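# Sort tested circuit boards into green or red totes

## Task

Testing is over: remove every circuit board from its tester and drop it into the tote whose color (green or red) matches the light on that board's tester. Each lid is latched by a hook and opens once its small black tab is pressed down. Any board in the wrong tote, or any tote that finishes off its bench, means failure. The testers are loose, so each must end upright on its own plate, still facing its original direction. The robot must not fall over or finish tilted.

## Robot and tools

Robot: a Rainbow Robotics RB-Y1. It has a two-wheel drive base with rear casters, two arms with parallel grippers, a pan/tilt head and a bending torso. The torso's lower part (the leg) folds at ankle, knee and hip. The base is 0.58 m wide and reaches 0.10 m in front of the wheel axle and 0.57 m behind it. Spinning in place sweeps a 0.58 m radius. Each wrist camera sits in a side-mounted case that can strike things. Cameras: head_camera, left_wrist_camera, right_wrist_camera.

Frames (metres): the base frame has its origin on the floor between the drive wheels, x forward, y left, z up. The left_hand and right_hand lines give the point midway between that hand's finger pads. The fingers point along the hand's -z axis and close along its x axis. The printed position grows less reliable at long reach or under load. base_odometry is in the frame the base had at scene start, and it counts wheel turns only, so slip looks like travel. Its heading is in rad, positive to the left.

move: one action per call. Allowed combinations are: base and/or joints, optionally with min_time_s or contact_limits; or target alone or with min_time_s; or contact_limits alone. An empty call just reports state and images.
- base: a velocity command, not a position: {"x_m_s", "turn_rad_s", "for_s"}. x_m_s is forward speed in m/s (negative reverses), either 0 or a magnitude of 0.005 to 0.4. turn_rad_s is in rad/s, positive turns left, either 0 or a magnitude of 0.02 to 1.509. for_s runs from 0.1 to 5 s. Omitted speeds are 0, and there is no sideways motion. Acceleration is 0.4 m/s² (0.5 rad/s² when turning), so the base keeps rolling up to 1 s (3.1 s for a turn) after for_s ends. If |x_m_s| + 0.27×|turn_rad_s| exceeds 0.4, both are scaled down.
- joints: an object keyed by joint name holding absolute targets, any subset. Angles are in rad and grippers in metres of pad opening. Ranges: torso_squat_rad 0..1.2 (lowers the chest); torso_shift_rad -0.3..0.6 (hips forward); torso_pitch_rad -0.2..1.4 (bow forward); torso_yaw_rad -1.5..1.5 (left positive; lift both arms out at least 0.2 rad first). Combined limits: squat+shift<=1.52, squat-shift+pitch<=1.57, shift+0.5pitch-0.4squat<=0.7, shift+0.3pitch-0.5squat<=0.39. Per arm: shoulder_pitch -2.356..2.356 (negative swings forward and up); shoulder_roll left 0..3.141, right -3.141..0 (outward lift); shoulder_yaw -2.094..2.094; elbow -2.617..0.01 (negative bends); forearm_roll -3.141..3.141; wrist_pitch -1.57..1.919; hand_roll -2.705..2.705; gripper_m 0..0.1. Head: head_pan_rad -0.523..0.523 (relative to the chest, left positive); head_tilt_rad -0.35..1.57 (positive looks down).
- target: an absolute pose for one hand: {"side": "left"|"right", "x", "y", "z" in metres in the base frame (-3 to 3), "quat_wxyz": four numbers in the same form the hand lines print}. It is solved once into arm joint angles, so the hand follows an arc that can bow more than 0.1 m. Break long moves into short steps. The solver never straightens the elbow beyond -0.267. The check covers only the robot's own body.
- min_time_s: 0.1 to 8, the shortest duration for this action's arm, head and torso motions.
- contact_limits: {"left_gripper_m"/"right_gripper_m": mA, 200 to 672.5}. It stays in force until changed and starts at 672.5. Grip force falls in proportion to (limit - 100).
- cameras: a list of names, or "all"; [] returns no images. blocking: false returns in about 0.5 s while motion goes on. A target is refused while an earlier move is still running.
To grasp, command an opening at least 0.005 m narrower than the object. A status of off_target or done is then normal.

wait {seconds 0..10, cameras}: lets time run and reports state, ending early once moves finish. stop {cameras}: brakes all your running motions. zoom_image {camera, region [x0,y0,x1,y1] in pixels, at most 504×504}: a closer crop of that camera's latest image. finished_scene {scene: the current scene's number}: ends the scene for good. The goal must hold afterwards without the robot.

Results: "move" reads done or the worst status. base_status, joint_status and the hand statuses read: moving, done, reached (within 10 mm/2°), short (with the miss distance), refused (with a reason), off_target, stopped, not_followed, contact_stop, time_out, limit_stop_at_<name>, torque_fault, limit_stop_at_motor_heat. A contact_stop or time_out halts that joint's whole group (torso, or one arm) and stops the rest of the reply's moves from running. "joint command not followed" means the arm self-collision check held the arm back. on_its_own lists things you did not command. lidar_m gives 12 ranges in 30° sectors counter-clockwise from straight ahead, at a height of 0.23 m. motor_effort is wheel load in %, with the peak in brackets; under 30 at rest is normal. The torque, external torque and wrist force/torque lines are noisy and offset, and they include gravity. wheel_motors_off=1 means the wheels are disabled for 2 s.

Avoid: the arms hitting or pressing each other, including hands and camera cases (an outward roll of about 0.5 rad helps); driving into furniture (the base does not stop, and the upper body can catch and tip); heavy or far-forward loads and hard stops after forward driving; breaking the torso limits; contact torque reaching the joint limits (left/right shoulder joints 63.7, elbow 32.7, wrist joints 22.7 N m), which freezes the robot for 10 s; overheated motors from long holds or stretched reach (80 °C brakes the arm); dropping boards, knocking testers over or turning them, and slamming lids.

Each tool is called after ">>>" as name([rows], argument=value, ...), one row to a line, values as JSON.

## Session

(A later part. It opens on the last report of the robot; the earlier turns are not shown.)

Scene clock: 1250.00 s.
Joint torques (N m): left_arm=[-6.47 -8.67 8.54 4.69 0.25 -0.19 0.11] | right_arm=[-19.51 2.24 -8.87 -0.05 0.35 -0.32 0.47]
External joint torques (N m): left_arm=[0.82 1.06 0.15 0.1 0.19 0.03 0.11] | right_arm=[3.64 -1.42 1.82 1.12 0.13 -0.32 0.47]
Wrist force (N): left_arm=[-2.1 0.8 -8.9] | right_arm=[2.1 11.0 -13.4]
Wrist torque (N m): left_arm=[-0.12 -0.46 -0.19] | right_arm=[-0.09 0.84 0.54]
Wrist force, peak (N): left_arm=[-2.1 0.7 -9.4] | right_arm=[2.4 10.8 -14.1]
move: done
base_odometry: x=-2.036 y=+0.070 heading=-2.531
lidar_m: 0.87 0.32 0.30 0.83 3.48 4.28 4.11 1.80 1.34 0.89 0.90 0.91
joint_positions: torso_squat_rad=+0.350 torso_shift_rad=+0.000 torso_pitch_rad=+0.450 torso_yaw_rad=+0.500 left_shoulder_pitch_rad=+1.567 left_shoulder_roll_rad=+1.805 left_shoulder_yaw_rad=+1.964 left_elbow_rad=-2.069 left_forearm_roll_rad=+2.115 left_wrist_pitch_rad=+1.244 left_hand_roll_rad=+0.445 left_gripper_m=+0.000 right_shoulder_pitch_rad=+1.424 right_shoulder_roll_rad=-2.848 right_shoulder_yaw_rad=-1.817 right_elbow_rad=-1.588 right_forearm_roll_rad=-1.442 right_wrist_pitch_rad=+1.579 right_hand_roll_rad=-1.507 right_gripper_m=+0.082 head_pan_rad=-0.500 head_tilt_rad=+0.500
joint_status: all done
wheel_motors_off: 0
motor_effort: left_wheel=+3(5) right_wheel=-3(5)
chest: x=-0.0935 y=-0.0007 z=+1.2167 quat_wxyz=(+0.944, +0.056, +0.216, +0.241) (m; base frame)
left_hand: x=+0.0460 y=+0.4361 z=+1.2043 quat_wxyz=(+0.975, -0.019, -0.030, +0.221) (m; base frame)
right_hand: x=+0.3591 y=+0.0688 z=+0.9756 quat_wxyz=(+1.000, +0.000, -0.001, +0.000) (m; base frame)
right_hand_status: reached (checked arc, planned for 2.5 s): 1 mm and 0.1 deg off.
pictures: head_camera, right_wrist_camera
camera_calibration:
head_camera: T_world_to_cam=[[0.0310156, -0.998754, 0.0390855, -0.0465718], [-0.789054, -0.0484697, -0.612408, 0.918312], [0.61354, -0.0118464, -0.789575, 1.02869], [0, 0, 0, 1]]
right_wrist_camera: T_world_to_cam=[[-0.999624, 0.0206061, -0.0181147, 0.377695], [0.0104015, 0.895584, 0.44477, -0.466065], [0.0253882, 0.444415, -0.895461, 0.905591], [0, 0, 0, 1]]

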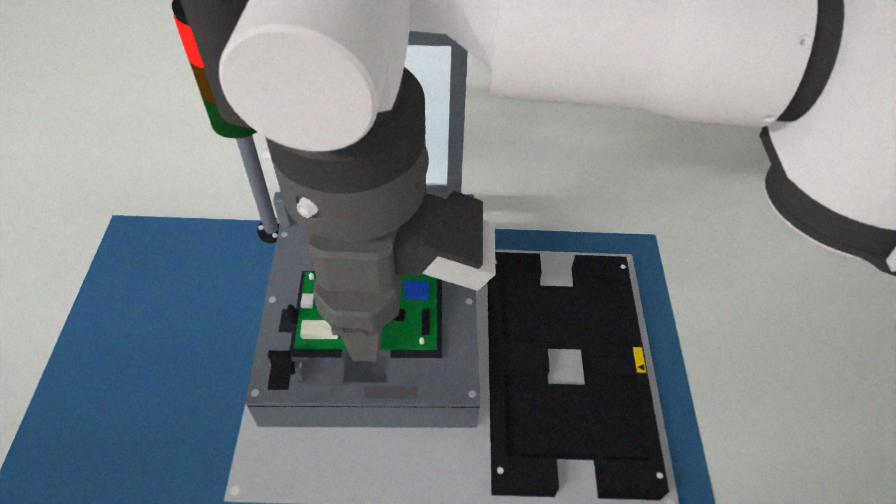

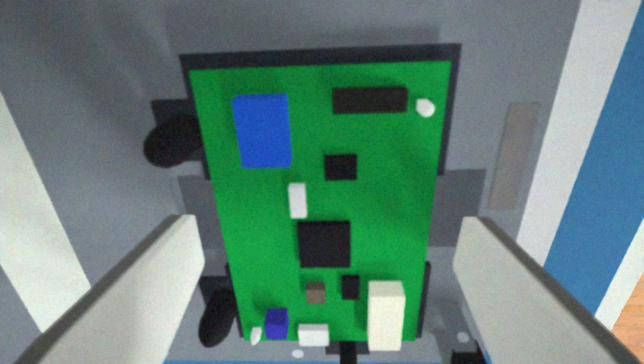

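>>> move(target={"side":"right","x":0.3585,"y":0.068,"z":0.957,"quat_wxyz":[1,0,0,0]}, min_time_s=2, cameras=["right_wrist_camera"])

>>> move(target={"side":"right","x":0.3585,"y":0.068,"z":0.948,"quat_wxyz":[1,0,0,0]}, min_time_s=2, cameras=["right_wrist_camera","head_camera"])

Scene clock: 1264.50 s.
Wrist force, peak (N): left_arm=[-2.2 0.7 -9.4] | right_arm=[2.2 11.0 -13.9]
move: done
joint_status: all done
wheel_motors_off: 0
motor_effort: left_wheel=+3(5) right_wheel=-3(6)
right_hand_status: reached (checked arc, planned for 2.0 s): 1 mm and 0.1 deg off.
pictures: right_wrist_camera
camera_calibration:
right_wrist_camera: T_world_to_cam=[[-0.999631, 0.0206388, -0.0176671, 0.376614], [0.0106303, 0.895588, 0.444757, -0.457403], [0.0250017, 0.444406, -0.895477, 0.889873], [0, 0, 0, 1]]

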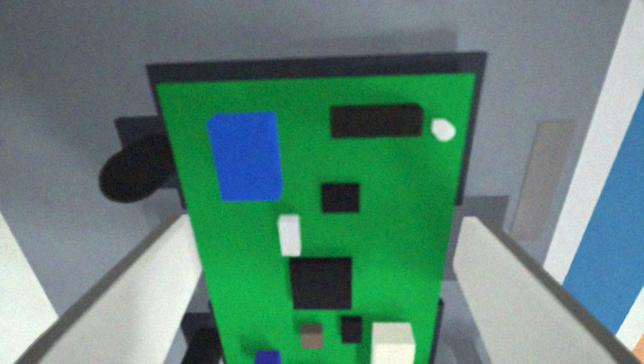

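Scene clock: 1266.83 s.
Joint torques (N m): left_arm=[-6.54 -8.79 8.77 4.58 0.28 -0.18 0.07] | right_arm=[-19.53 2.24 -8.73 -0.07 0.38 -0.4 0.34]
External joint torques (N m): left_arm=[0.75 0.94 0.39 0 0.22 0.03 0.08] | right_arm=[3.55 -1.59 1.88 1.36 0.16 -0.41 0.34]
Wrist force (N): left_arm=[-2.0 1.0 -9.0] | right_arm=[2.3 10.6 -13.2]
Wrist torque (N m): left_arm=[-0.17 -0.44 -0.19] | right_arm=[-0.05 0.89 0.54]
Wrist force, peak (N): left_arm=[-2.4 1.0 -9.2] | right_arm=[2.2 11.0 -13.6]
move: done
base_odometry: x=-2.036 y=+0.070 heading=-2.531
lidar_m: 0.86 0.31 0.31 0.84 3.49 4.29 4.11 1.80 1.33 0.89 0.90 0.91
joint_positions: torso_squat_rad=+0.350 torso_shift_rad=+0.000 torso_pitch_rad=+0.450 torso_yaw_rad=+0.500 left_shoulder_pitch_rad=+1.567 left_shoulder_roll_rad=+1.805 left_shoulder_yaw_rad=+1.964 left_elbow_rad=-2.069 left_forearm_roll_rad=+2.115 left_wrist_pitch_rad=+1.244 left_hand_roll_rad=+0.445 left_gripper_m=+0.000 right_shoulder_pitch_rad=+1.471 right_shoulder_roll_rad=-2.857 right_shoulder_yaw_rad=-1.793 right_elbow_rad=-1.574 right_forearm_roll_rad=-1.403 right_wrist_pitch_rad=+1.527 right_hand_roll_rad=-1.500 right_gripper_m=+0.082 head_pan_rad=-0.500 head_tilt_rad=+0.500
joint_status: all done
wheel_motors_off: 0
motor_effort: left_wheel=+3(5) right_wheel=-3(6)
chest: x=-0.0935 y=-0.0007 z=+1.2167 quat_wxyz=(+0.944, +0.056, +0.216, +0.241) (m; base frame)
left_hand: x=+0.0460 y=+0.4361 z=+1.2043 quat_wxyz=(+0.975, -0.019, -0.030, +0.221) (m; base frame)
right_hand: x=+0.3586 y=+0.0679 z=+0.9486 quat_wxyz=(+1.000, +0.000, +0.000, +0.000) (m; base frame)
right_hand_status: reached (checked arc, planned for 2.0 s): 1 mm and 0.1 deg off.
pictures: head_camera, right_wrist_camera
camera_calibration:
head_camera: T_world_to_cam=[[0.0310153, -0.998754, 0.0390854, -0.0465718], [-0.789054, -0.0484694, -0.612409, 0.918312], [0.61354, -0.0118465, -0.789575, 1.02869], [0, 0, 0, 1]]
right_wrist_camera: T_world_to_cam=[[-0.999634, 0.0204834, -0.0176736, 0.376326], [0.0104902, 0.895628, 0.44468, -0.453206], [0.0249375, 0.444332, -0.895515, 0.882105], [0, 0, 0, 1]]

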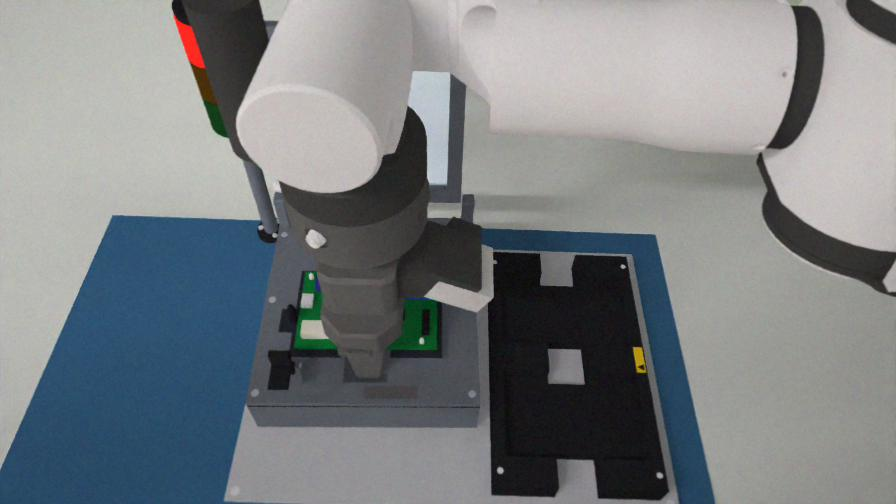

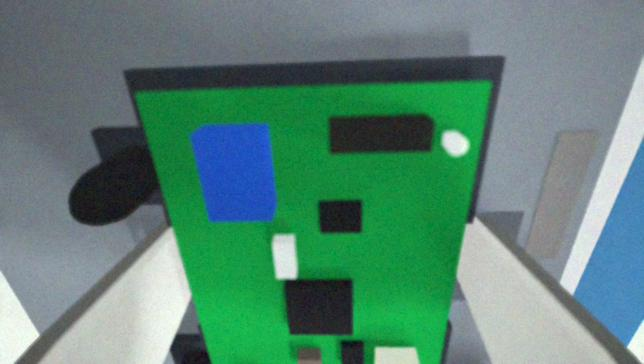

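>>> move(joints={"right_gripper_m":0.05}, cameras=["right_wrist_camera"])

>>> move(target={"side":"right","x":0.3585,"y":0.068,"z":0.955,"quat_wxyz":[1,0,0,0]}, min_time_s=1.5, cameras=["right_wrist_camera"])

>>> move(target={"side":"right","x":0.3585,"y":0.068,"z":0.99,"quat_wxyz":[1,0,0,0]}, min_time_s=2.5, cameras=["right_wrist_camera","head_camera"])

Scene clock: 1273.57 s.
Wrist force, peak (N): left_arm=[-2.1 0.9 -9.4] | right_arm=[24.8 14.2 -15.2]
move: off_target
joint_status: right_gripper_m off_target (ended at +0.070, target +0.050)
wheel_motors_off: 0
motor_effort: left_wheel=+1(5) right_wheel=-5(6)
pictures: right_wrist_camera
camera_calibration:
right_wrist_camera: T_world_to_cam=[[-0.999588, 0.0214986, -0.0190391, 0.378341], [0.0107861, 0.895514, 0.444903, -0.453491], [0.0266146, 0.444515, -0.895376, 0.881412], [0, 0, 0, 1]]

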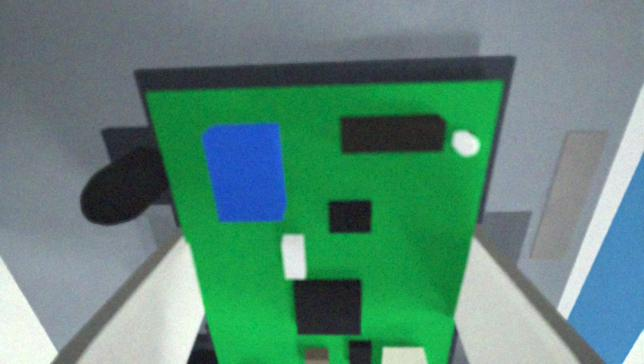

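Scene clock: 1275.40 s.
Wrist force, peak (N): left_arm=[-2.2 0.6 -9.2] | right_arm=[22.0 15.7 -22.1]
move: done
joint_status: all done
wheel_motors_off: 0
motor_effort: left_wheel=+1(4) right_wheel=-4(6)
right_hand_status: reached (checked arc, planned for 1.5 s): 1 mm and 0.1 deg off.
pictures: right_wrist_camera
camera_calibration:
right_wrist_camera: T_world_to_cam=[[-0.999622, 0.0208825, -0.0178543, 0.376947], [0.0107938, 0.896087, 0.443747, -0.455099], [0.0252656, 0.443387, -0.895974, 0.888058], [0, 0, 0, 1]]

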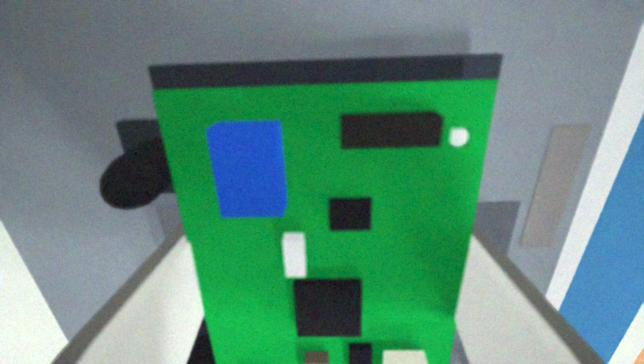

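Scene clock: 1278.23 s.
Joint torques (N m): left_arm=[-6.4 -8.72 8.64 4.66 0.24 -0.09 0.14] | right_arm=[-22.88 5.76 -11.2 -1.38 -0.3 0.19 -0.37]
External joint torques (N m): left_arm=[0.9 1.01 0.25 0.07 0.18 0.13 0.15] | right_arm=[0.24 2.19 -0.49 -0.36 -0.52 0.19 -0.37]
Wrist force (N): left_arm=[-2.2 0.8 -9.0] | right_arm=[2.2 10.7 -13.8]
Wrist torque (N m): left_arm=[-0.14 -0.44 -0.20] | right_arm=[-0.07 0.85 0.52]
Wrist force, peak (N): left_arm=[-2.0 1.0 -9.4] | right_arm=[17.4 10.8 -18.9]
move: done
base_odometry: x=-2.036 y=+0.070 heading=-2.531
lidar_m: 0.86 0.32 0.32 0.83 3.49 4.28 4.11 1.81 1.34 0.89 0.90 0.90
joint_positions: torso_squat_rad=+0.350 torso_shift_rad=+0.000 torso_pitch_rad=+0.450 torso_yaw_rad=+0.500 left_shoulder_pitch_rad=+1.567 left_shoulder_roll_rad=+1.805 left_shoulder_yaw_rad=+1.964 left_elbow_rad=-2.069 left_forearm_roll_rad=+2.115 left_wrist_pitch_rad=+1.244 left_hand_roll_rad=+0.445 left_gripper_m=+0.000 right_shoulder_pitch_rad=+1.400 right_shoulder_roll_rad=-2.841 right_shoulder_yaw_rad=-1.830 right_elbow_rad=-1.598 right_forearm_roll_rad=-1.464 right_wrist_pitch_rad=+1.609 right_hand_roll_rad=-1.512 right_gripper_m=+0.070 head_pan_rad=-0.500 head_tilt_rad=+0.500
joint_status: all done
wheel_motors_off: 0
motor_effort: left_wheel=+2(3) right_wheel=-4(6)
chest: x=-0.0934 y=-0.0008 z=+1.2167 quat_wxyz=(+0.944, +0.056, +0.216, +0.241) (m; base frame)
left_hand: x=+0.0461 y=+0.4361 z=+1.2043 quat_wxyz=(+0.975, -0.019, -0.030, +0.221) (m; base frame)
right_hand: x=+0.3583 y=+0.0680 z=+0.9900 quat_wxyz=(+1.000, +0.000, +0.000, +0.000) (m; base frame)
right_hand_status: reached (checked arc, planned for 2.5 s): 0 mm and 0.0 deg off.
pictures: head_camera, right_wrist_camera
camera_calibration:
head_camera: T_world_to_cam=[[0.0309301, -0.998759, 0.0390441, -0.0465777], [-0.789094, -0.0483761, -0.612365, 0.91828], [0.613493, -0.011869, -0.789611, 1.0287], [0, 0, 0, 1]]
right_wrist_camera: T_world_to_cam=[[-0.999655, 0.019977, -0.0170506, 0.376179], [0.0103328, 0.895986, 0.443963, -0.470937], [0.0241461, 0.443633, -0.895883, 0.919775], [0, 0, 0, 1]]

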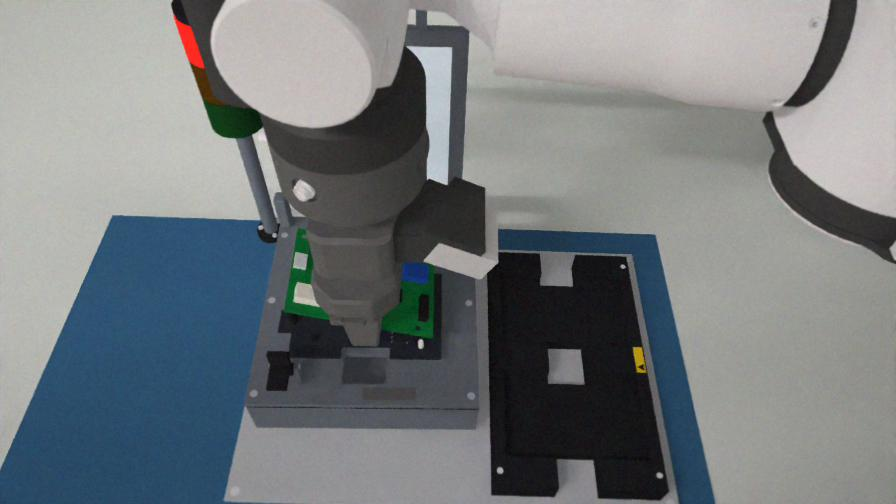

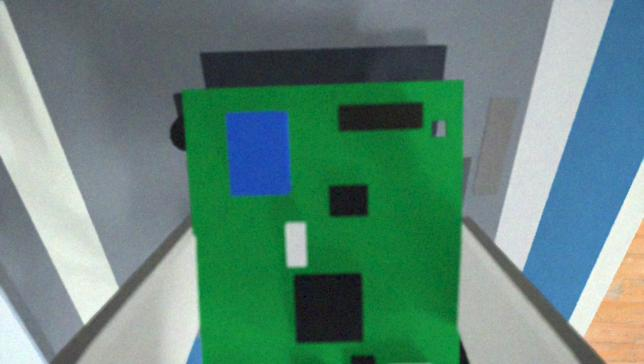

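>>> move(target={"side":"right","x":0.345,"y":0.06,"z":1.03,"quat_wxyz":[1,0,0,0]}, min_time_s=2, cameras=[])

>>> move(target={"side":"right","x":0.3,"y":0.0,"z":1.12,"quat_wxyz":[1,0,0,0]}, min_time_s=2, cameras=["right_wrist_camera","head_camera"])

Scene clock: 1284.87 s.
Wrist force, peak (N): left_arm=[-2.1 0.8 -9.4] | right_arm=[2.2 11.1 -14.2]
move: done
joint_status: all done
wheel_motors_off: 0
motor_effort: left_wheel=+1(3) right_wheel=-4(6)
right_hand_status: reached (checked arc, planned for 2.0 s): 0 mm and 0.0 deg off.
pictures: none

Scene clock: 1287.20 s.
Joint torques (N m): left_arm=[-6.36 -8.89 8.49 4.59 0.27 -0.17 0.13] | right_arm=[-18.31 4.23 -10.64 0.93 -0.27 0.15 -0.38]
External joint torques (N m): left_arm=[0.94 0.83 0.11 0 0.21 0.04 0.14] | right_arm=[0.34 1.96 -0.7 -0.4 -0.47 0.15 -0.38]
Wrist force (N): left_arm=[-2.2 0.7 -9.0] | right_arm=[2.1 10.6 -13.8]
Wrist torque (N m): left_arm=[-0.13 -0.45 -0.19] | right_arm=[-0.06 0.83 0.51]
Wrist force, peak (N): left_arm=[-2.2 0.8 -9.3] | right_arm=[2.3 11.0 -14.0]
move: done
base_odometry: x=-2.036 y=+0.070 heading=-2.531
lidar_m: 0.86 0.32 0.31 0.83 3.49 4.29 4.11 1.80 1.33 0.89 0.91 0.90
joint_positions: torso_squat_rad=+0.350 torso_shift_rad=+0.000 torso_pitch_rad=+0.450 torso_yaw_rad=+0.500 left_shoulder_pitch_rad=+1.567 left_shoulder_roll_rad=+1.805 left_shoulder_yaw_rad=+1.964 left_elbow_rad=-2.069 left_forearm_roll_rad=+2.115 left_wrist_pitch_rad=+1.244 left_hand_roll_rad=+0.445 left_gripper_m=+0.000 right_shoulder_pitch_rad=+1.202 right_shoulder_roll_rad=-2.603 right_shoulder_yaw_rad=-2.003 right_elbow_rad=-1.977 right_forearm_roll_rad=-1.778 right_wrist_pitch_rad=+1.855 right_hand_roll_rad=-1.724 right_gripper_m=+0.070 head_pan_rad=-0.500 head_tilt_rad=+0.500
joint_status: all done
wheel_motors_off: 0
motor_effort: left_wheel=+1(3) right_wheel=-6(6)
chest: x=-0.0934 y=-0.0008 z=+1.2167 quat_wxyz=(+0.944, +0.056, +0.216, +0.241) (m; base frame)
left_hand: x=+0.0461 y=+0.4361 z=+1.2043 quat_wxyz=(+0.975, -0.019, -0.030, +0.221) (m; base frame)
right_hand: x=+0.3001 y=+0.0001 z=+1.1196 quat_wxyz=(+1.000, +0.000, +0.000, +0.000) (m; base frame)
right_hand_status: reached (checked arc, planned for 2.0 s): 0 mm and 0.1 deg off.
pictures: head_camera, right_wrist_camera
camera_calibration:
head_camera: T_world_to_cam=[[0.0309319, -0.998759, 0.0390432, -0.0465764], [-0.789094, -0.0483769, -0.612365, 0.918281], [0.613494, -0.0118671, -0.78961, 1.0287], [0, 0, 0, 1]]
right_wrist_camera: T_world_to_cam=[[-0.999665, 0.0195084, -0.0170233, 0.321513], [0.00993621, 0.8962, 0.44354, -0.466482], [0.023909, 0.443222, -0.896093, 1.06776], [0, 0, 0, 1]]

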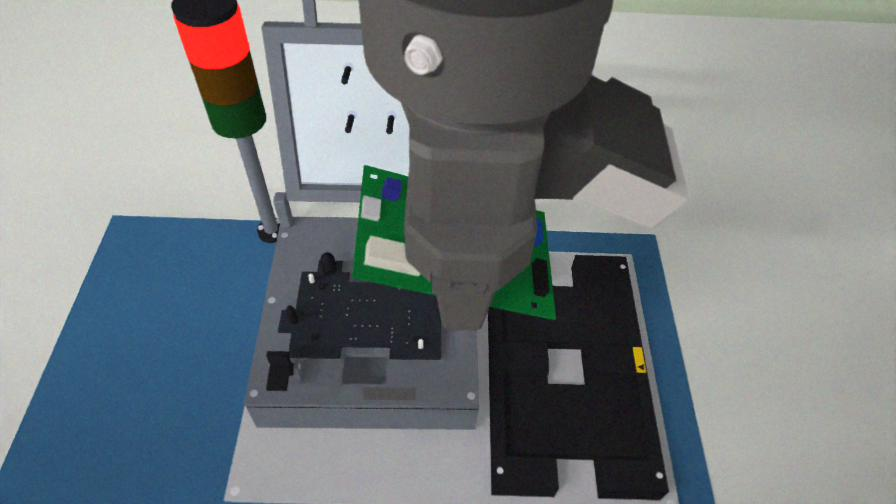

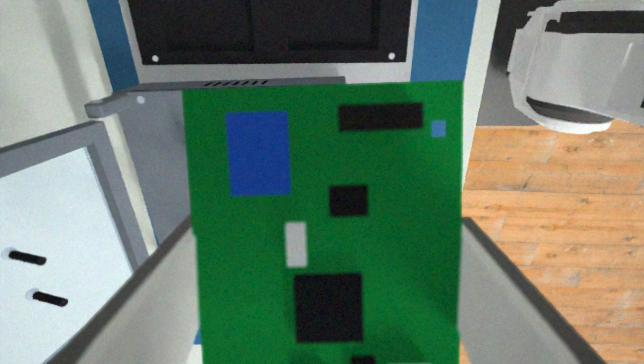

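>>> move(joints={"torso_yaw_rad":0.3,"head_pan_rad":-0.3}, cameras=[])

>>> move(target={"side":"right","x":0.27,"y":-0.1,"z":1.14,"quat_wxyz":[1,0,0,0]}, cameras=[])

>>> move(joints={"torso_yaw_rad":0,"head_pan_rad":0}, cameras=[])

>>> move(target={"side":"right","x":0.22,"y":-0.36,"z":1.14,"quat_wxyz":[0.9999,0,0,-0.01]}, cameras=["head_camera","right_wrist_camera"])

Scene clock: 1306.77 s.
Wrist force, peak (N): left_arm=[-2.3 0.7 -9.3] | right_arm=[2.0 11.4 -14.1]
move: done
joint_status: all done
wheel_motors_off: 0
motor_effort: left_wheel=+3(3) right_wheel=-4(5)
pictures: none

Scene clock: 1307.60 s.
Wrist force, peak (N): left_arm=[-1.9 1.6 -9.2] | right_arm=[2.3 11.6 -14.5]
move: done
joint_status: all done
wheel_motors_off: 0
motor_effort: left_wheel=+2(4) right_wheel=-3(4)
right_hand_status: reached (checked arc, planned for 0.5 s): 0 mm and 0.1 deg off.
pictures: none

Scene clock: 1308.90 s.
Wrist force, peak (N): left_arm=[-1.4 2.2 -9.1] | right_arm=[2.3 11.5 -14.0]
move: done
joint_status: all done
wheel_motors_off: 0
motor_effort: left_wheel=+3(5) right_wheel=-2(4)
pictures: none

Scene clock: 1310.23 s.
Joint torques (N m): left_arm=[-7.21 -8.17 9.4 3.07 0.6 -0.27 0.14] | right_arm=[-7.33 8.34 -8.88 3 -0.11 0 -0.33]
External joint torques (N m): left_arm=[0.81 0.75 0.13 0.24 0.16 0.03 0.14] | right_arm=[1.29 -0.33 0.87 -0.17 -0.37 0.03 -0.33]
Wrist force (N): left_arm=[-1.7 2.0 -8.7] | right_arm=[2.3 11.0 -13.8]
Wrist torque (N m): left_arm=[-0.20 -0.41 -0.17] | right_arm=[-0.08 0.87 0.56]
Wrist force, peak (N): left_arm=[-2.1 2.0 -8.9] | right_arm=[2.2 12.0 -14.0]
move: done
base_odometry: x=-2.036 y=+0.070 heading=-2.531
lidar_m: 0.86 0.31 0.31 0.82 3.49 4.30 4.10 1.81 1.33 0.90 0.89 0.90
joint_positions: torso_squat_rad=+0.350 torso_shift_rad=+0.000 torso_pitch_rad=+0.450 torso_yaw_rad=+0.000 left_shoulder_pitch_rad=+1.567 left_shoulder_roll_rad=+1.805 left_shoulder_yaw_rad=+1.964 left_elbow_rad=-2.069 left_forearm_roll_rad=+2.115 left_wrist_pitch_rad=+1.244 left_hand_roll_rad=+0.445 left_gripper_m=+0.000 right_shoulder_pitch_rad=+1.480 right_shoulder_roll_rad=-1.832 right_shoulder_yaw_rad=-2.017 right_elbow_rad=-2.087 right_forearm_roll_rad=-1.911 right_wrist_pitch_rad=+1.477 right_hand_roll_rad=-0.608 right_gripper_m=+0.070 head_pan_rad=+0.000 head_tilt_rad=+0.500
joint_status: all done
wheel_motors_off: 0
motor_effort: left_wheel=+4(4) right_wheel=-2(4)
chest: x=-0.0935 y=-0.0007 z=+1.2167 quat_wxyz=(+0.975, +0.000, +0.223, +0.000) (m; base frame)
left_hand: x=+0.2201 y=+0.3198 z=+1.1201 quat_wxyz=(+0.992, -0.130, -0.001, +0.000) (m; base frame)
right_hand: x=+0.2203 y=-0.3601 z=+1.1404 quat_wxyz=(+1.000, -0.001, -0.001, -0.011) (m; base frame)
right_hand_status: reached (checked arc, planned for 0.9 s): 0 mm and 0.2 deg off.
pictures: head_camera, right_wrist_camera
camera_calibration:
head_camera: T_world_to_cam=[[0.0309002, -0.998756, 0.0391395, -0.0572147], [-0.789035, -0.0484121, -0.612438, 0.919015], [0.613571, -0.0119579, -0.789549, 1.02613], [0, 0, 0, 1]]
right_wrist_camera: T_world_to_cam=[[-0.998935, 0.0416322, -0.0198783, 0.260161], [0.0285588, 0.896423, 0.442278, -0.154684], [0.0362324, 0.44124, -0.896658, 1.24513], [0, 0, 0, 1]]

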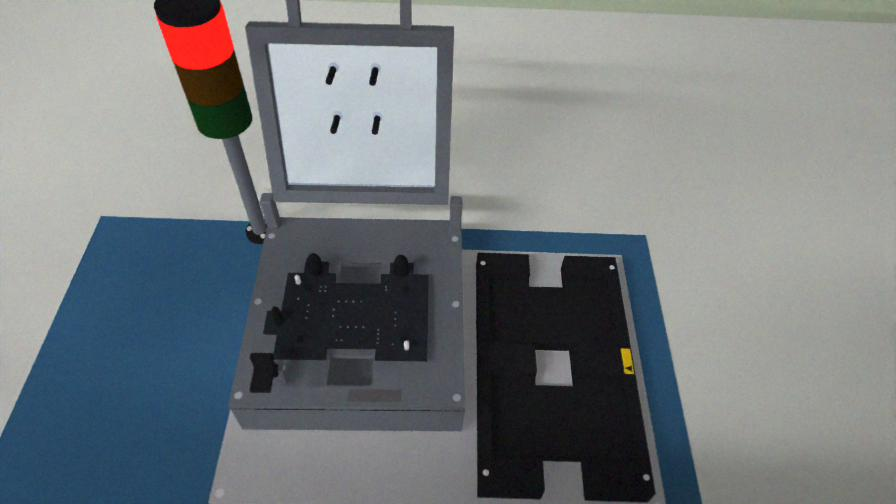

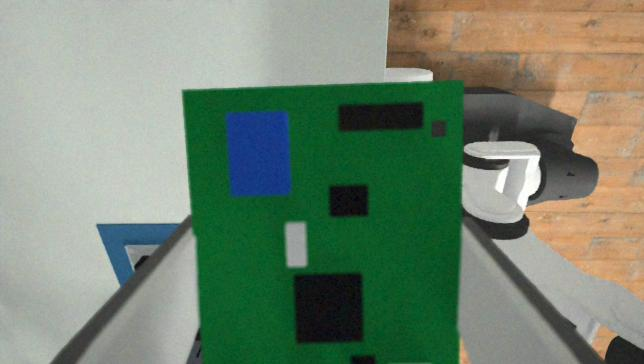

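>>> move(base={"x_m_s":-0.2,"for_s":3.4}, joints={"torso_pitch_rad":0.2,"head_tilt_rad":0.4}, cameras=["head_camera"])

Scene clock: 1322.20 s.
Joint torques (N m): left_arm=[-7.33 -4.97 9.47 3.88 0.4 -0.72 0.17] | right_arm=[-6.96 5.05 -9.02 3.97 0.18 -0.4 -0.32]
External joint torques (N m): left_arm=[0.68 0.66 0.07 0.01 0.17 0.01 0.18] | right_arm=[1.42 0.25 0.59 -0.16 -0.36 0.05 -0.33]
Wrist force (N): left_arm=[-3.2 2.1 -8.6] | right_arm=[0.2 11.0 -13.4]
Wrist torque (N m): left_arm=[-0.19 -0.47 -0.17] | right_arm=[-0.11 0.72 0.53]
Wrist force, peak (N): left_arm=[-3.2 2.2 -8.8] | right_arm=[2.6 11.3 -13.9]
move: done
base_odometry: x=-1.479 y=+0.460 heading=-2.530
lidar_m: 0.93 0.92 1.53 3.36 3.50 3.52 3.43 1.79 1.32 1.28 1.25 1.24
base_status: done (sent for 3.4 of 3.4 s)
joint_positions: torso_squat_rad=+0.350 torso_shift_rad=+0.000 torso_pitch_rad=+0.200 torso_yaw_rad=+0.000 left_shoulder_pitch_rad=+1.567 left_shoulder_roll_rad=+1.805 left_shoulder_yaw_rad=+1.964 left_elbow_rad=-2.069 left_forearm_roll_rad=+2.115 left_wrist_pitch_rad=+1.244 left_hand_roll_rad=+0.445 left_gripper_m=+0.000 right_shoulder_pitch_rad=+1.480 right_shoulder_roll_rad=-1.833 right_shoulder_yaw_rad=-2.017 right_elbow_rad=-2.087 right_forearm_roll_rad=-1.911 right_wrist_pitch_rad=+1.477 right_hand_roll_rad=-0.608 right_gripper_m=+0.070 head_pan_rad=+0.000 head_tilt_rad=+0.400
joint_status: all done
wheel_motors_off: 0
motor_effort: left_wheel=+6(24) right_wheel=-3(26)
chest: x=-0.1666 y=-0.0007 z=+1.2413 quat_wxyz=(+0.995, +0.000, +0.100, +0.000) (m; base frame)
left_hand: x=+0.1612 y=+0.3197 z=+1.2253 quat_wxyz=(+0.984, -0.129, -0.124, -0.016) (m; base frame)
right_hand: x=+0.1563 y=-0.3601 z=+1.2450 quat_wxyz=(+0.992, +0.000, -0.126, -0.011) (m; base frame)
pictures: head_camera
camera_calibration:
head_camera: T_world_to_cam=[[0.0153514, -0.998761, 0.0473405, -0.0687515], [-0.531259, -0.0482576, -0.845834, 1.21505], [0.84707, -0.0121653, -0.531341, 0.789592], [0, 0, 0, 1]]

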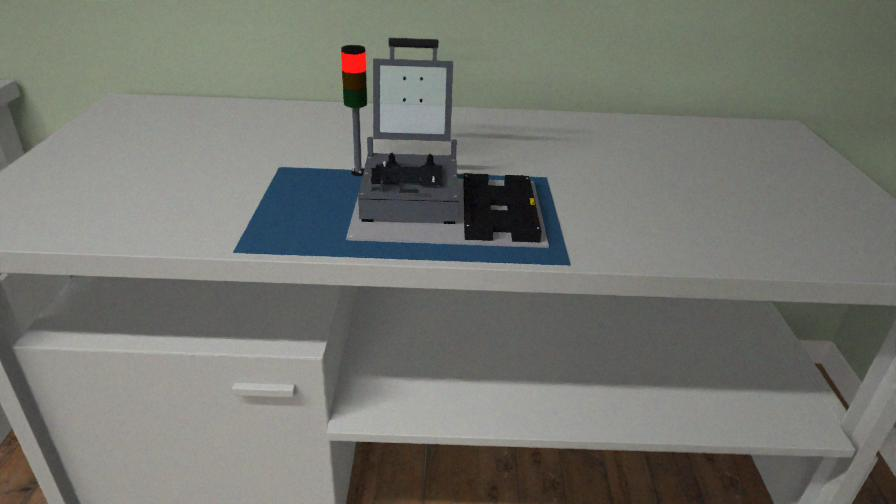

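>>> move(base={"turn_rad_s":0.6,"for_s":3.923}, cameras=["head_camera"])

Scene clock: 1331.07 s.
Joint torques (N m): left_arm=[-7.39 -4.94 9.65 3.89 0.38 -0.67 0.06] | right_arm=[-7.01 5.24 -8.89 3.96 0.13 -0.4 -0.43]
External joint torques (N m): left_arm=[0.61 0.69 0.25 0.02 0.14 0.07 0.08] | right_arm=[1.37 0.43 0.71 -0.17 -0.41 0.06 -0.44]
Wrist force (N): left_arm=[-3.1 1.9 -8.6] | right_arm=[0.5 10.6 -13.4]
Wrist torque (N m): left_arm=[-0.19 -0.48 -0.18] | right_arm=[-0.04 0.74 0.54]
Wrist force, peak (N): left_arm=[-3.2 2.1 -8.9] | right_arm=[0.4 11.1 -13.7]
move: done
base_odometry: x=-1.479 y=+0.460 heading=-0.171
lidar_m: 3.92 3.51 2.49 1.46 1.27 1.26 1.23 1.56 0.94 1.04 2.56 3.37
base_status: done (sent for 3.93 of 3.93 s)
joint_positions: torso_squat_rad=+0.350 torso_shift_rad=+0.000 torso_pitch_rad=+0.200 torso_yaw_rad=+0.000 left_shoulder_pitch_rad=+1.567 left_shoulder_roll_rad=+1.805 left_shoulder_yaw_rad=+1.964 left_elbow_rad=-2.069 left_forearm_roll_rad=+2.115 left_wrist_pitch_rad=+1.244 left_hand_roll_rad=+0.445 left_gripper_m=+0.000 right_shoulder_pitch_rad=+1.480 right_shoulder_roll_rad=-1.833 right_shoulder_yaw_rad=-2.017 right_elbow_rad=-2.087 right_forearm_roll_rad=-1.911 right_wrist_pitch_rad=+1.477 right_hand_roll_rad=-0.608 right_gripper_m=+0.070 head_pan_rad=+0.000 head_tilt_rad=+0.400
wheel_motors_off: 0
motor_effort: left_wheel=+1(28) right_wheel=+2(28)
chest: x=-0.1666 y=-0.0007 z=+1.2413 quat_wxyz=(+0.995, +0.000, +0.100, +0.000) (m; base frame)
left_hand: x=+0.1612 y=+0.3197 z=+1.2253 quat_wxyz=(+0.984, -0.129, -0.124, -0.016) (m; base frame)
right_hand: x=+0.1563 y=-0.3601 z=+1.2449 quat_wxyz=(+0.992, +0.000, -0.126, -0.011) (m; base frame)
pictures: head_camera
camera_calibration:
head_camera: T_world_to_cam=[[0.0153873, -0.998761, 0.0473347, -0.0687426], [-0.531264, -0.0482716, -0.84583, 1.21505], [0.847067, -0.0121321, -0.531348, 0.789594], [0, 0, 0, 1]]

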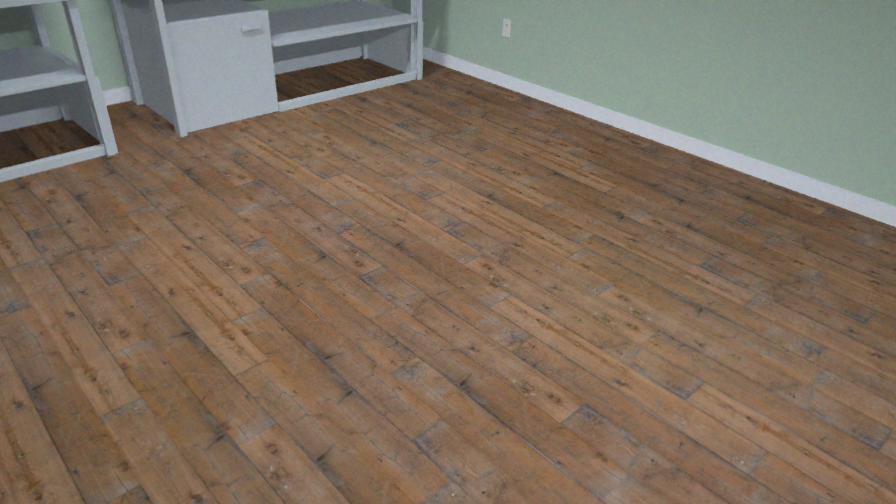

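>>> move(base={"x_m_s":0.4,"for_s":5}, cameras=[])

>>> move(base={"x_m_s":0.3,"for_s":2.43}, cameras=[])

>>> move(base={"turn_rad_s":0.4,"for_s":1.93}, cameras=["head_camera"])

Scene clock: 1341.83 s.
Wrist force, peak (N): left_arm=[-3.2 2.2 -9.0] | right_arm=[0.5 11.2 -13.7]
move: done
base_status: done (sent for 5 of 5 s)
wheel_motors_off: 0
motor_effort: left_wheel=+1(29) right_wheel=-2(29)
pictures: none

Scene clock: 1345.37 s.
Wrist force, peak (N): left_arm=[-3.2 2.3 -8.8] | right_arm=[0.2 10.9 -13.7]
move: done
base_status: done (sent for 2.43 of 2.43 s)
wheel_motors_off: 0
motor_effort: left_wheel=-2(25) right_wheel=-4(20)
pictures: none

Scene clock: 1348.40 s.
Joint torques (N m): left_arm=[-7.31 -4.99 9.51 3.81 0.34 -0.68 0.09] | right_arm=[-7.14 5.34 -9.13 3.85 0.2 -0.4 -0.35]
External joint torques (N m): left_arm=[0.69 0.64 0.11 -0.06 0.11 0.05 0.11] | right_arm=[1.24 0.53 0.48 -0.29 -0.34 0.06 -0.36]
Wrist force (N): left_arm=[-3.3 1.8 -8.8] | right_arm=[0.5 10.8 -13.6]
Wrist torque (N m): left_arm=[-0.17 -0.50 -0.16] | right_arm=[-0.09 0.76 0.53]
Wrist force, peak (N): left_arm=[-3.2 2.0 -9.0] | right_arm=[0.7 11.0 -13.7]
move: done
base_odometry: x=+1.212 y=-0.003 heading=+0.603
lidar_m: 1.48 1.54 2.61 3.15 3.28 2.98 2.93 2.08 1.52 1.46 1.52 1.80
base_status: done (sent for 1.93 of 1.93 s)
joint_positions: torso_squat_rad=+0.350 torso_shift_rad=+0.000 torso_pitch_rad=+0.200 torso_yaw_rad=+0.000 left_shoulder_pitch_rad=+1.567 left_shoulder_roll_rad=+1.805 left_shoulder_yaw_rad=+1.964 left_elbow_rad=-2.069 left_forearm_roll_rad=+2.115 left_wrist_pitch_rad=+1.244 left_hand_roll_rad=+0.445 left_gripper_m=+0.000 right_shoulder_pitch_rad=+1.480 right_shoulder_roll_rad=-1.833 right_shoulder_yaw_rad=-2.017 right_elbow_rad=-2.087 right_forearm_roll_rad=-1.911 right_wrist_pitch_rad=+1.477 right_hand_roll_rad=-0.608 right_gripper_m=+0.070 head_pan_rad=+0.000 head_tilt_rad=+0.400
wheel_motors_off: 0
motor_effort: left_wheel=+1(28) right_wheel=+2(25)
chest: x=-0.1665 y=-0.0007 z=+1.2413 quat_wxyz=(+0.995, +0.000, +0.100, +0.000) (m; base frame)
left_hand: x=+0.1613 y=+0.3197 z=+1.2252 quat_wxyz=(+0.984, -0.129, -0.124, -0.016) (m; base frame)
right_hand: x=+0.1564 y=-0.3601 z=+1.2449 quat_wxyz=(+0.992, +0.000, -0.126, -0.011) (m; base frame)
pictures: head_camera
camera_calibration:
head_camera: T_world_to_cam=[[0.0153973, -0.998761, 0.0473326, -0.0687421], [-0.531391, -0.0482734, -0.84575, 1.21496], [0.846987, -0.0121298, -0.531475, 0.789679], [0, 0, 0, 1]]

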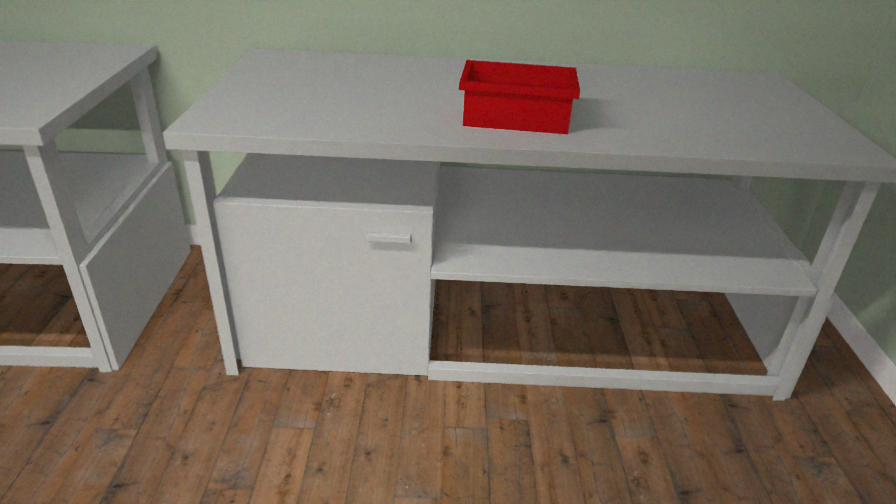

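>>> move(base={"x_m_s":0.3,"for_s":2.63}, cameras=[])

>>> move(base={"x_m_s":0.15,"for_s":2.67}, cameras=["head_camera"])

>>> move(joints={"torso_pitch_rad":0.45,"head_tilt_rad":0.5}, cameras=["head_camera"])

Scene clock: 1357.27 s.
Wrist force, peak (N): left_arm=[-3.5 2.0 -8.8] | right_arm=[0.4 11.0 -13.8]
move: done
base_status: done (sent for 2.63 of 2.63 s)
wheel_motors_off: 0
motor_effort: left_wheel=-1(30) right_wheel=-5(29)
pictures: none

Scene clock: 1360.90 s.
Wrist force, peak (N): left_arm=[-3.4 2.1 -8.9] | right_arm=[0.4 11.2 -13.5]
move: done
base_status: done (sent for 2.67 of 2.67 s)
wheel_motors_off: 0
motor_effort: left_wheel=+1(25) right_wheel=-5(18)
pictures: head_camera
camera_calibration:
head_camera: T_world_to_cam=[[0.0153939, -0.998761, 0.0473337, -0.0687435], [-0.531334, -0.0482734, -0.845786, 1.21499], [0.847023, -0.0121301, -0.531419, 0.789643], [0, 0, 0, 1]]

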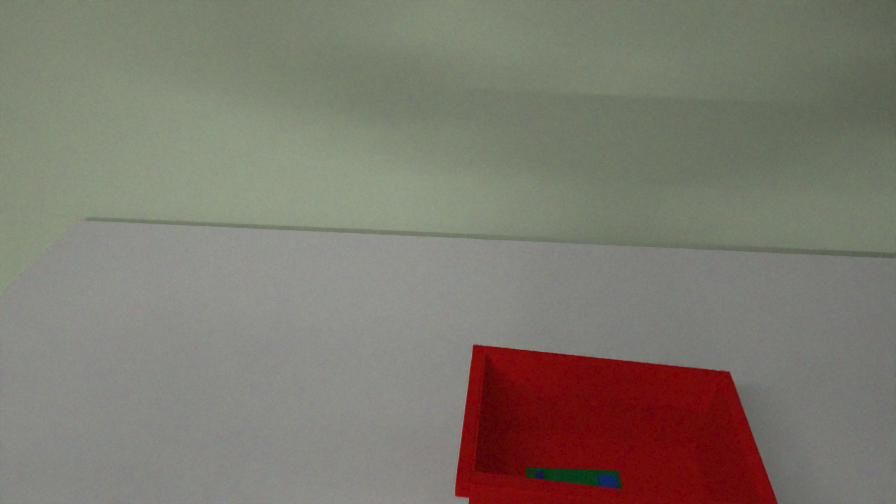

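Scene clock: 1362.57 s.
Joint torques (N m): left_arm=[-7.39 -8.1 9.45 2.87 0.55 -0.24 0.17] | right_arm=[-7.35 9.04 -9.17 2.98 -0.02 -0.09 -0.35]
External joint torques (N m): left_arm=[0.62 0.82 0.17 0.04 0.11 0.06 0.17] | right_arm=[1.27 0.37 0.58 -0.19 -0.29 -0.06 -0.35]
Wrist force (N): left_arm=[-1.7 2.1 -8.7] | right_arm=[1.7 11.0 -13.4]
Wrist torque (N m): left_arm=[-0.19 -0.41 -0.17] | right_arm=[-0.07 0.81 0.54]
Wrist force, peak (N): left_arm=[-1.7 2.2 -9.1] | right_arm=[2.0 11.1 -14.0]
move: done
base_odometry: x=+2.192 y=+0.672 heading=+0.603
lidar_m: 0.29 0.31 0.43 1.05 3.27 4.18 4.11 2.08 1.52 1.09 1.10 0.98
joint_positions: torso_squat_rad=+0.350 torso_shift_rad=+0.000 torso_pitch_rad=+0.450 torso_yaw_rad=+0.000 left_shoulder_pitch_rad=+1.567 left_shoulder_roll_rad=+1.805 left_shoulder_yaw_rad=+1.964 left_elbow_rad=-2.069 left_forearm_roll_rad=+2.115 left_wrist_pitch_rad=+1.244 left_hand_roll_rad=+0.445 left_gripper_m=+0.000 right_shoulder_pitch_rad=+1.480 right_shoulder_roll_rad=-1.833 right_shoulder_yaw_rad=-2.017 right_elbow_rad=-2.087 right_forearm_roll_rad=-1.911 right_wrist_pitch_rad=+1.477 right_hand_roll_rad=-0.608 right_gripper_m=+0.070 head_pan_rad=+0.000 head_tilt_rad=+0.500
joint_status: all done
wheel_motors_off: 0
motor_effort: left_wheel=+3(4) right_wheel=-2(5)
chest: x=-0.0934 y=-0.0007 z=+1.2167 quat_wxyz=(+0.975, +0.000, +0.223, +0.000) (m; base frame)
left_hand: x=+0.2202 y=+0.3198 z=+1.1200 quat_wxyz=(+0.992, -0.130, -0.001, +0.000) (m; base frame)
right_hand: x=+0.2204 y=-0.3600 z=+1.1403 quat_wxyz=(+1.000, -0.001, -0.001, -0.011) (m; base frame)
pictures: head_camera
camera_calibration:
head_camera: T_world_to_cam=[[0.0309474, -0.998755, 0.039129, -0.0571986], [-0.789119, -0.0484412, -0.612327, 0.918925], [0.61346, -0.0119276, -0.789636, 1.02616], [0, 0, 0, 1]]

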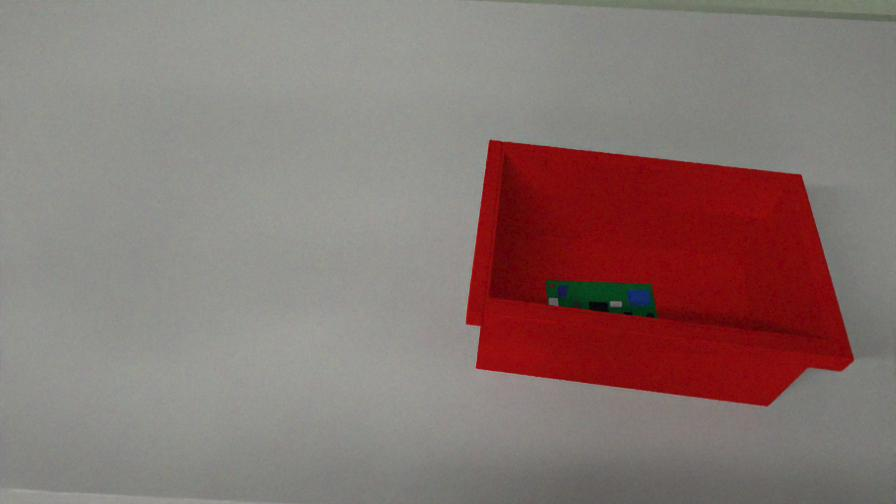

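>>> move(target={"side":"right","x":0.32,"y":-0.3,"z":1.13,"quat_wxyz":[0.9995,0,0,-0.03]}, cameras=[])

>>> move(target={"side":"right","x":0.42,"y":-0.235,"z":1.10,"quat_wxyz":[0.9995,0,0,-0.03]}, cameras=["head_camera","right_wrist_camera"])

Scene clock: 1376.70 s.
Wrist force, peak (N): left_arm=[-1.9 2.0 -9.2] | right_arm=[1.0 11.4 -14.5]
move: done
joint_status: all done
wheel_motors_off: 0
motor_effort: left_wheel=+4(5) right_wheel=-3(5)
right_hand_status: reached (checked arc, planned for 0.8 s): 1 mm and 0.2 deg off.
pictures: none

Scene clock: 1377.93 s.
Joint torques (N m): left_arm=[-7.05 -8.22 9.26 2.97 0.62 -0.34 0.05] | right_arm=[-22.14 10.64 -7.9 0.83 0.16 0.1 0.16]
External joint torques (N m): left_arm=[0.97 0.7 -0.02 0.15 0.18 -0.04 0.05] | right_arm=[1.37 1.24 1.38 0.73 -0.1 0.13 0.16]
Wrist force (N): left_arm=[-1.7 1.9 -8.6] | right_arm=[2.1 10.7 -13.7]
Wrist torque (N m): left_arm=[-0.19 -0.41 -0.18] | right_arm=[-0.06 0.84 0.53]
Wrist force, peak (N): left_arm=[-1.8 2.1 -9.0] | right_arm=[2.6 11.4 -14.1]
move: done
base_odometry: x=+2.192 y=+0.672 heading=+0.603
lidar_m: 0.30 0.31 0.42 1.04 3.26 4.18 4.11 2.09 1.51 1.09 1.10 0.98
joint_positions: torso_squat_rad=+0.350 torso_shift_rad=+0.000 torso_pitch_rad=+0.450 torso_yaw_rad=+0.000 left_shoulder_pitch_rad=+1.567 left_shoulder_roll_rad=+1.805 left_shoulder_yaw_rad=+1.964 left_elbow_rad=-2.069 left_forearm_roll_rad=+2.115 left_wrist_pitch_rad=+1.244 left_hand_roll_rad=+0.445 left_gripper_m=+0.000 right_shoulder_pitch_rad=+1.296 right_shoulder_roll_rad=-2.771 right_shoulder_yaw_rad=-2.004 right_elbow_rad=-1.150 right_forearm_roll_rad=-1.597 right_wrist_pitch_rad=+1.657 right_hand_roll_rad=-0.630 right_gripper_m=+0.070 head_pan_rad=+0.000 head_tilt_rad=+0.500
joint_status: all done
wheel_motors_off: 0
motor_effort: left_wheel=+4(5) right_wheel=-3(5)
chest: x=-0.0935 y=-0.0007 z=+1.2167 quat_wxyz=(+0.975, +0.000, +0.223, +0.000) (m; base frame)
left_hand: x=+0.2201 y=+0.3199 z=+1.1200 quat_wxyz=(+0.992, -0.130, -0.001, +0.000) (m; base frame)
right_hand: x=+0.4199 y=-0.2347 z=+1.1002 quat_wxyz=(+1.000, +0.000, -0.001, -0.030) (m; base frame)
right_hand_status: reached (checked arc, planned for 0.9 s): 0 mm and 0.1 deg off.
pictures: head_camera, right_wrist_camera
camera_calibration:
head_camera: T_world_to_cam=[[0.0309802, -0.998751, 0.0391983, -0.0572203], [-0.789043, -0.0485111, -0.612419, 0.91901], [0.613556, -0.0119563, -0.789561, 1.02612], [0, 0, 0, 1]]
right_wrist_camera: T_world_to_cam=[[-0.99662, 0.0800613, -0.0184044, 0.459976], [0.063565, 0.893473, 0.444595, -0.272874], [0.0520387, 0.441922, -0.895543, 1.13882], [0, 0, 0, 1]]

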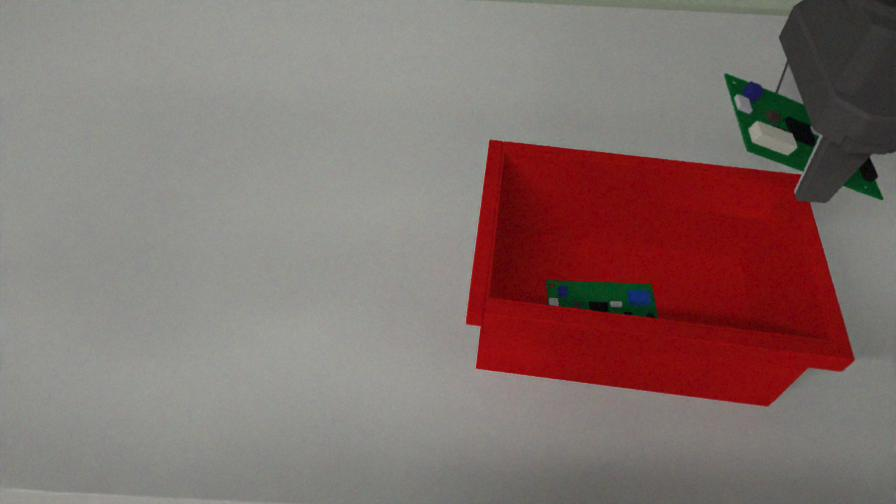

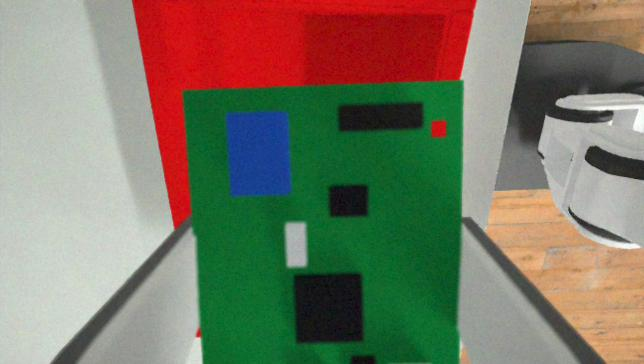

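>>> move(target={"side":"right","x":0.42,"y":-0.237,"z":0.98,"quat_wxyz":[0.9995,0,0,-0.03]}, cameras=["head_camera"])

>>> move(target={"side":"right","x":0.42,"y":-0.237,"z":0.92,"quat_wxyz":[0.9995,0,0,-0.03]}, min_time_s=2, cameras=["head_camera","right_wrist_camera"])

Scene clock: 1390.40 s.
Wrist force, peak (N): left_arm=[-1.5 2.2 -9.0] | right_arm=[1.6 11.4 -15.4]
move: done
joint_status: all done
wheel_motors_off: 0
motor_effort: left_wheel=+3(5) right_wheel=-2(4)
right_hand_status: reached (checked arc, planned for 0.5 s): 1 mm and 0.1 deg off.
pictures: head_camera
camera_calibration:
head_camera: T_world_to_cam=[[0.0309337, -0.998757, 0.0390857, -0.0571615], [-0.78906, -0.0484051, -0.612406, 0.918985], [0.613537, -0.011897, -0.789577, 1.02614], [0, 0, 0, 1]]

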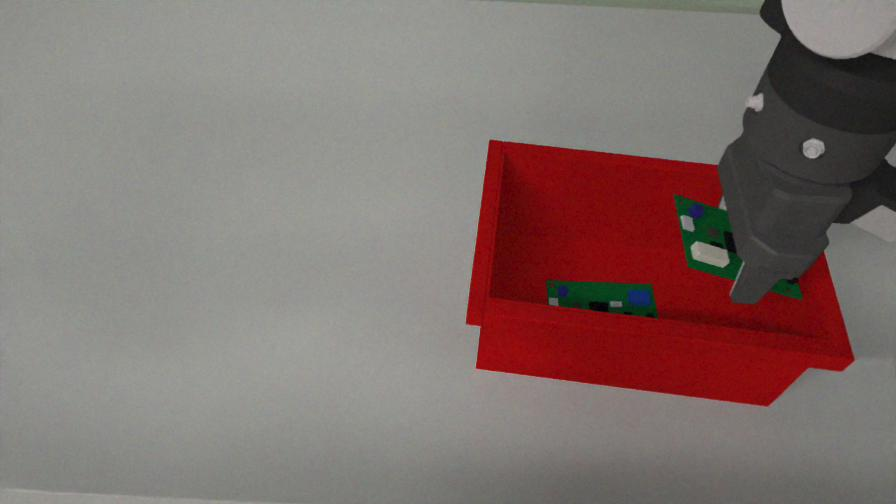

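Scene clock: 1392.73 s.
Joint torques (N m): left_arm=[-7.31 -8.13 9.44 2.94 0.61 -0.31 0.15] | right_arm=[-20.49 9.69 -6.36 0.67 0.39 -0.28 0.34]
External joint torques (N m): left_arm=[0.71 0.79 0.17 0.12 0.16 -0.01 0.15] | right_arm=[3.19 -1.41 1.81 1 0.13 -0.25 0.34]
Wrist force (N): left_arm=[-1.9 1.8 -8.6] | right_arm=[1.9 11.0 -13.9]
Wrist torque (N m): left_arm=[-0.19 -0.42 -0.18] | right_arm=[-0.08 0.81 0.53]
Wrist force, peak (N): left_arm=[-1.7 1.9 -9.1] | right_arm=[2.1 11.0 -14.1]
move: done
base_odometry: x=+2.192 y=+0.672 heading=+0.603
lidar_m: 0.30 0.31 0.43 1.04 3.26 4.18 4.11 2.08 1.52 1.07 1.11 0.99
joint_positions: torso_squat_rad=+0.350 torso_shift_rad=+0.000 torso_pitch_rad=+0.450 torso_yaw_rad=+0.000 left_shoulder_pitch_rad=+1.567 left_shoulder_roll_rad=+1.805 left_shoulder_yaw_rad=+1.964 left_elbow_rad=-2.069 left_forearm_roll_rad=+2.115 left_wrist_pitch_rad=+1.244 left_hand_roll_rad=+0.445 left_gripper_m=+0.000 right_shoulder_pitch_rad=+1.578 right_shoulder_roll_rad=-2.944 right_shoulder_yaw_rad=-1.912 right_elbow_rad=-1.000 right_forearm_roll_rad=-1.480 right_wrist_pitch_rad=+1.294 right_hand_roll_rad=-0.568 right_gripper_m=+0.070 head_pan_rad=+0.000 head_tilt_rad=+0.500
joint_status: all done
wheel_motors_off: 0
motor_effort: left_wheel=+4(5) right_wheel=-4(4)
chest: x=-0.0935 y=-0.0007 z=+1.2167 quat_wxyz=(+0.975, +0.000, +0.223, +0.000) (m; base frame)
left_hand: x=+0.2201 y=+0.3198 z=+1.1201 quat_wxyz=(+0.992, -0.129, -0.001, +0.000) (m; base frame)
right_hand: x=+0.4195 y=-0.2372 z=+0.9208 quat_wxyz=(+1.000, +0.000, -0.002, -0.030) (m; base frame)
right_hand_status: reached (checked arc, planned for 2.0 s): 1 mm and 0.3 deg off.
pictures: head_camera, right_wrist_camera
camera_calibration:
head_camera: T_world_to_cam=[[0.0309354, -0.998757, 0.0390899, -0.0571647], [-0.789059, -0.048409, -0.612407, 0.918985], [0.613538, -0.0118991, -0.789576, 1.02614], [0, 0, 0, 1]]
right_wrist_camera: T_world_to_cam=[[-0.996497, 0.0808128, -0.0215059, 0.459434], [0.0629104, 0.893871, 0.443889, -0.189935], [0.0550954, 0.440981, -0.895824, 0.978083], [0, 0, 0, 1]]

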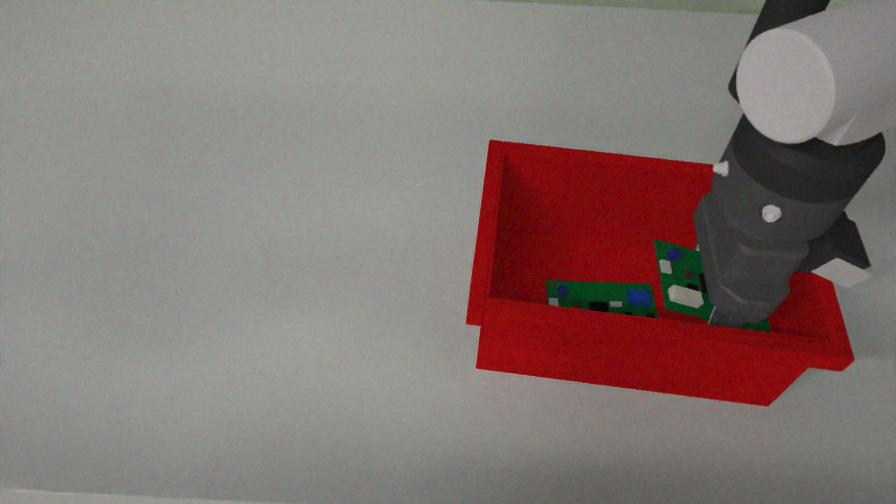

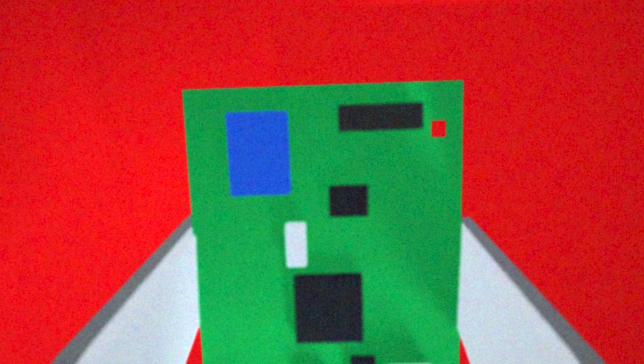

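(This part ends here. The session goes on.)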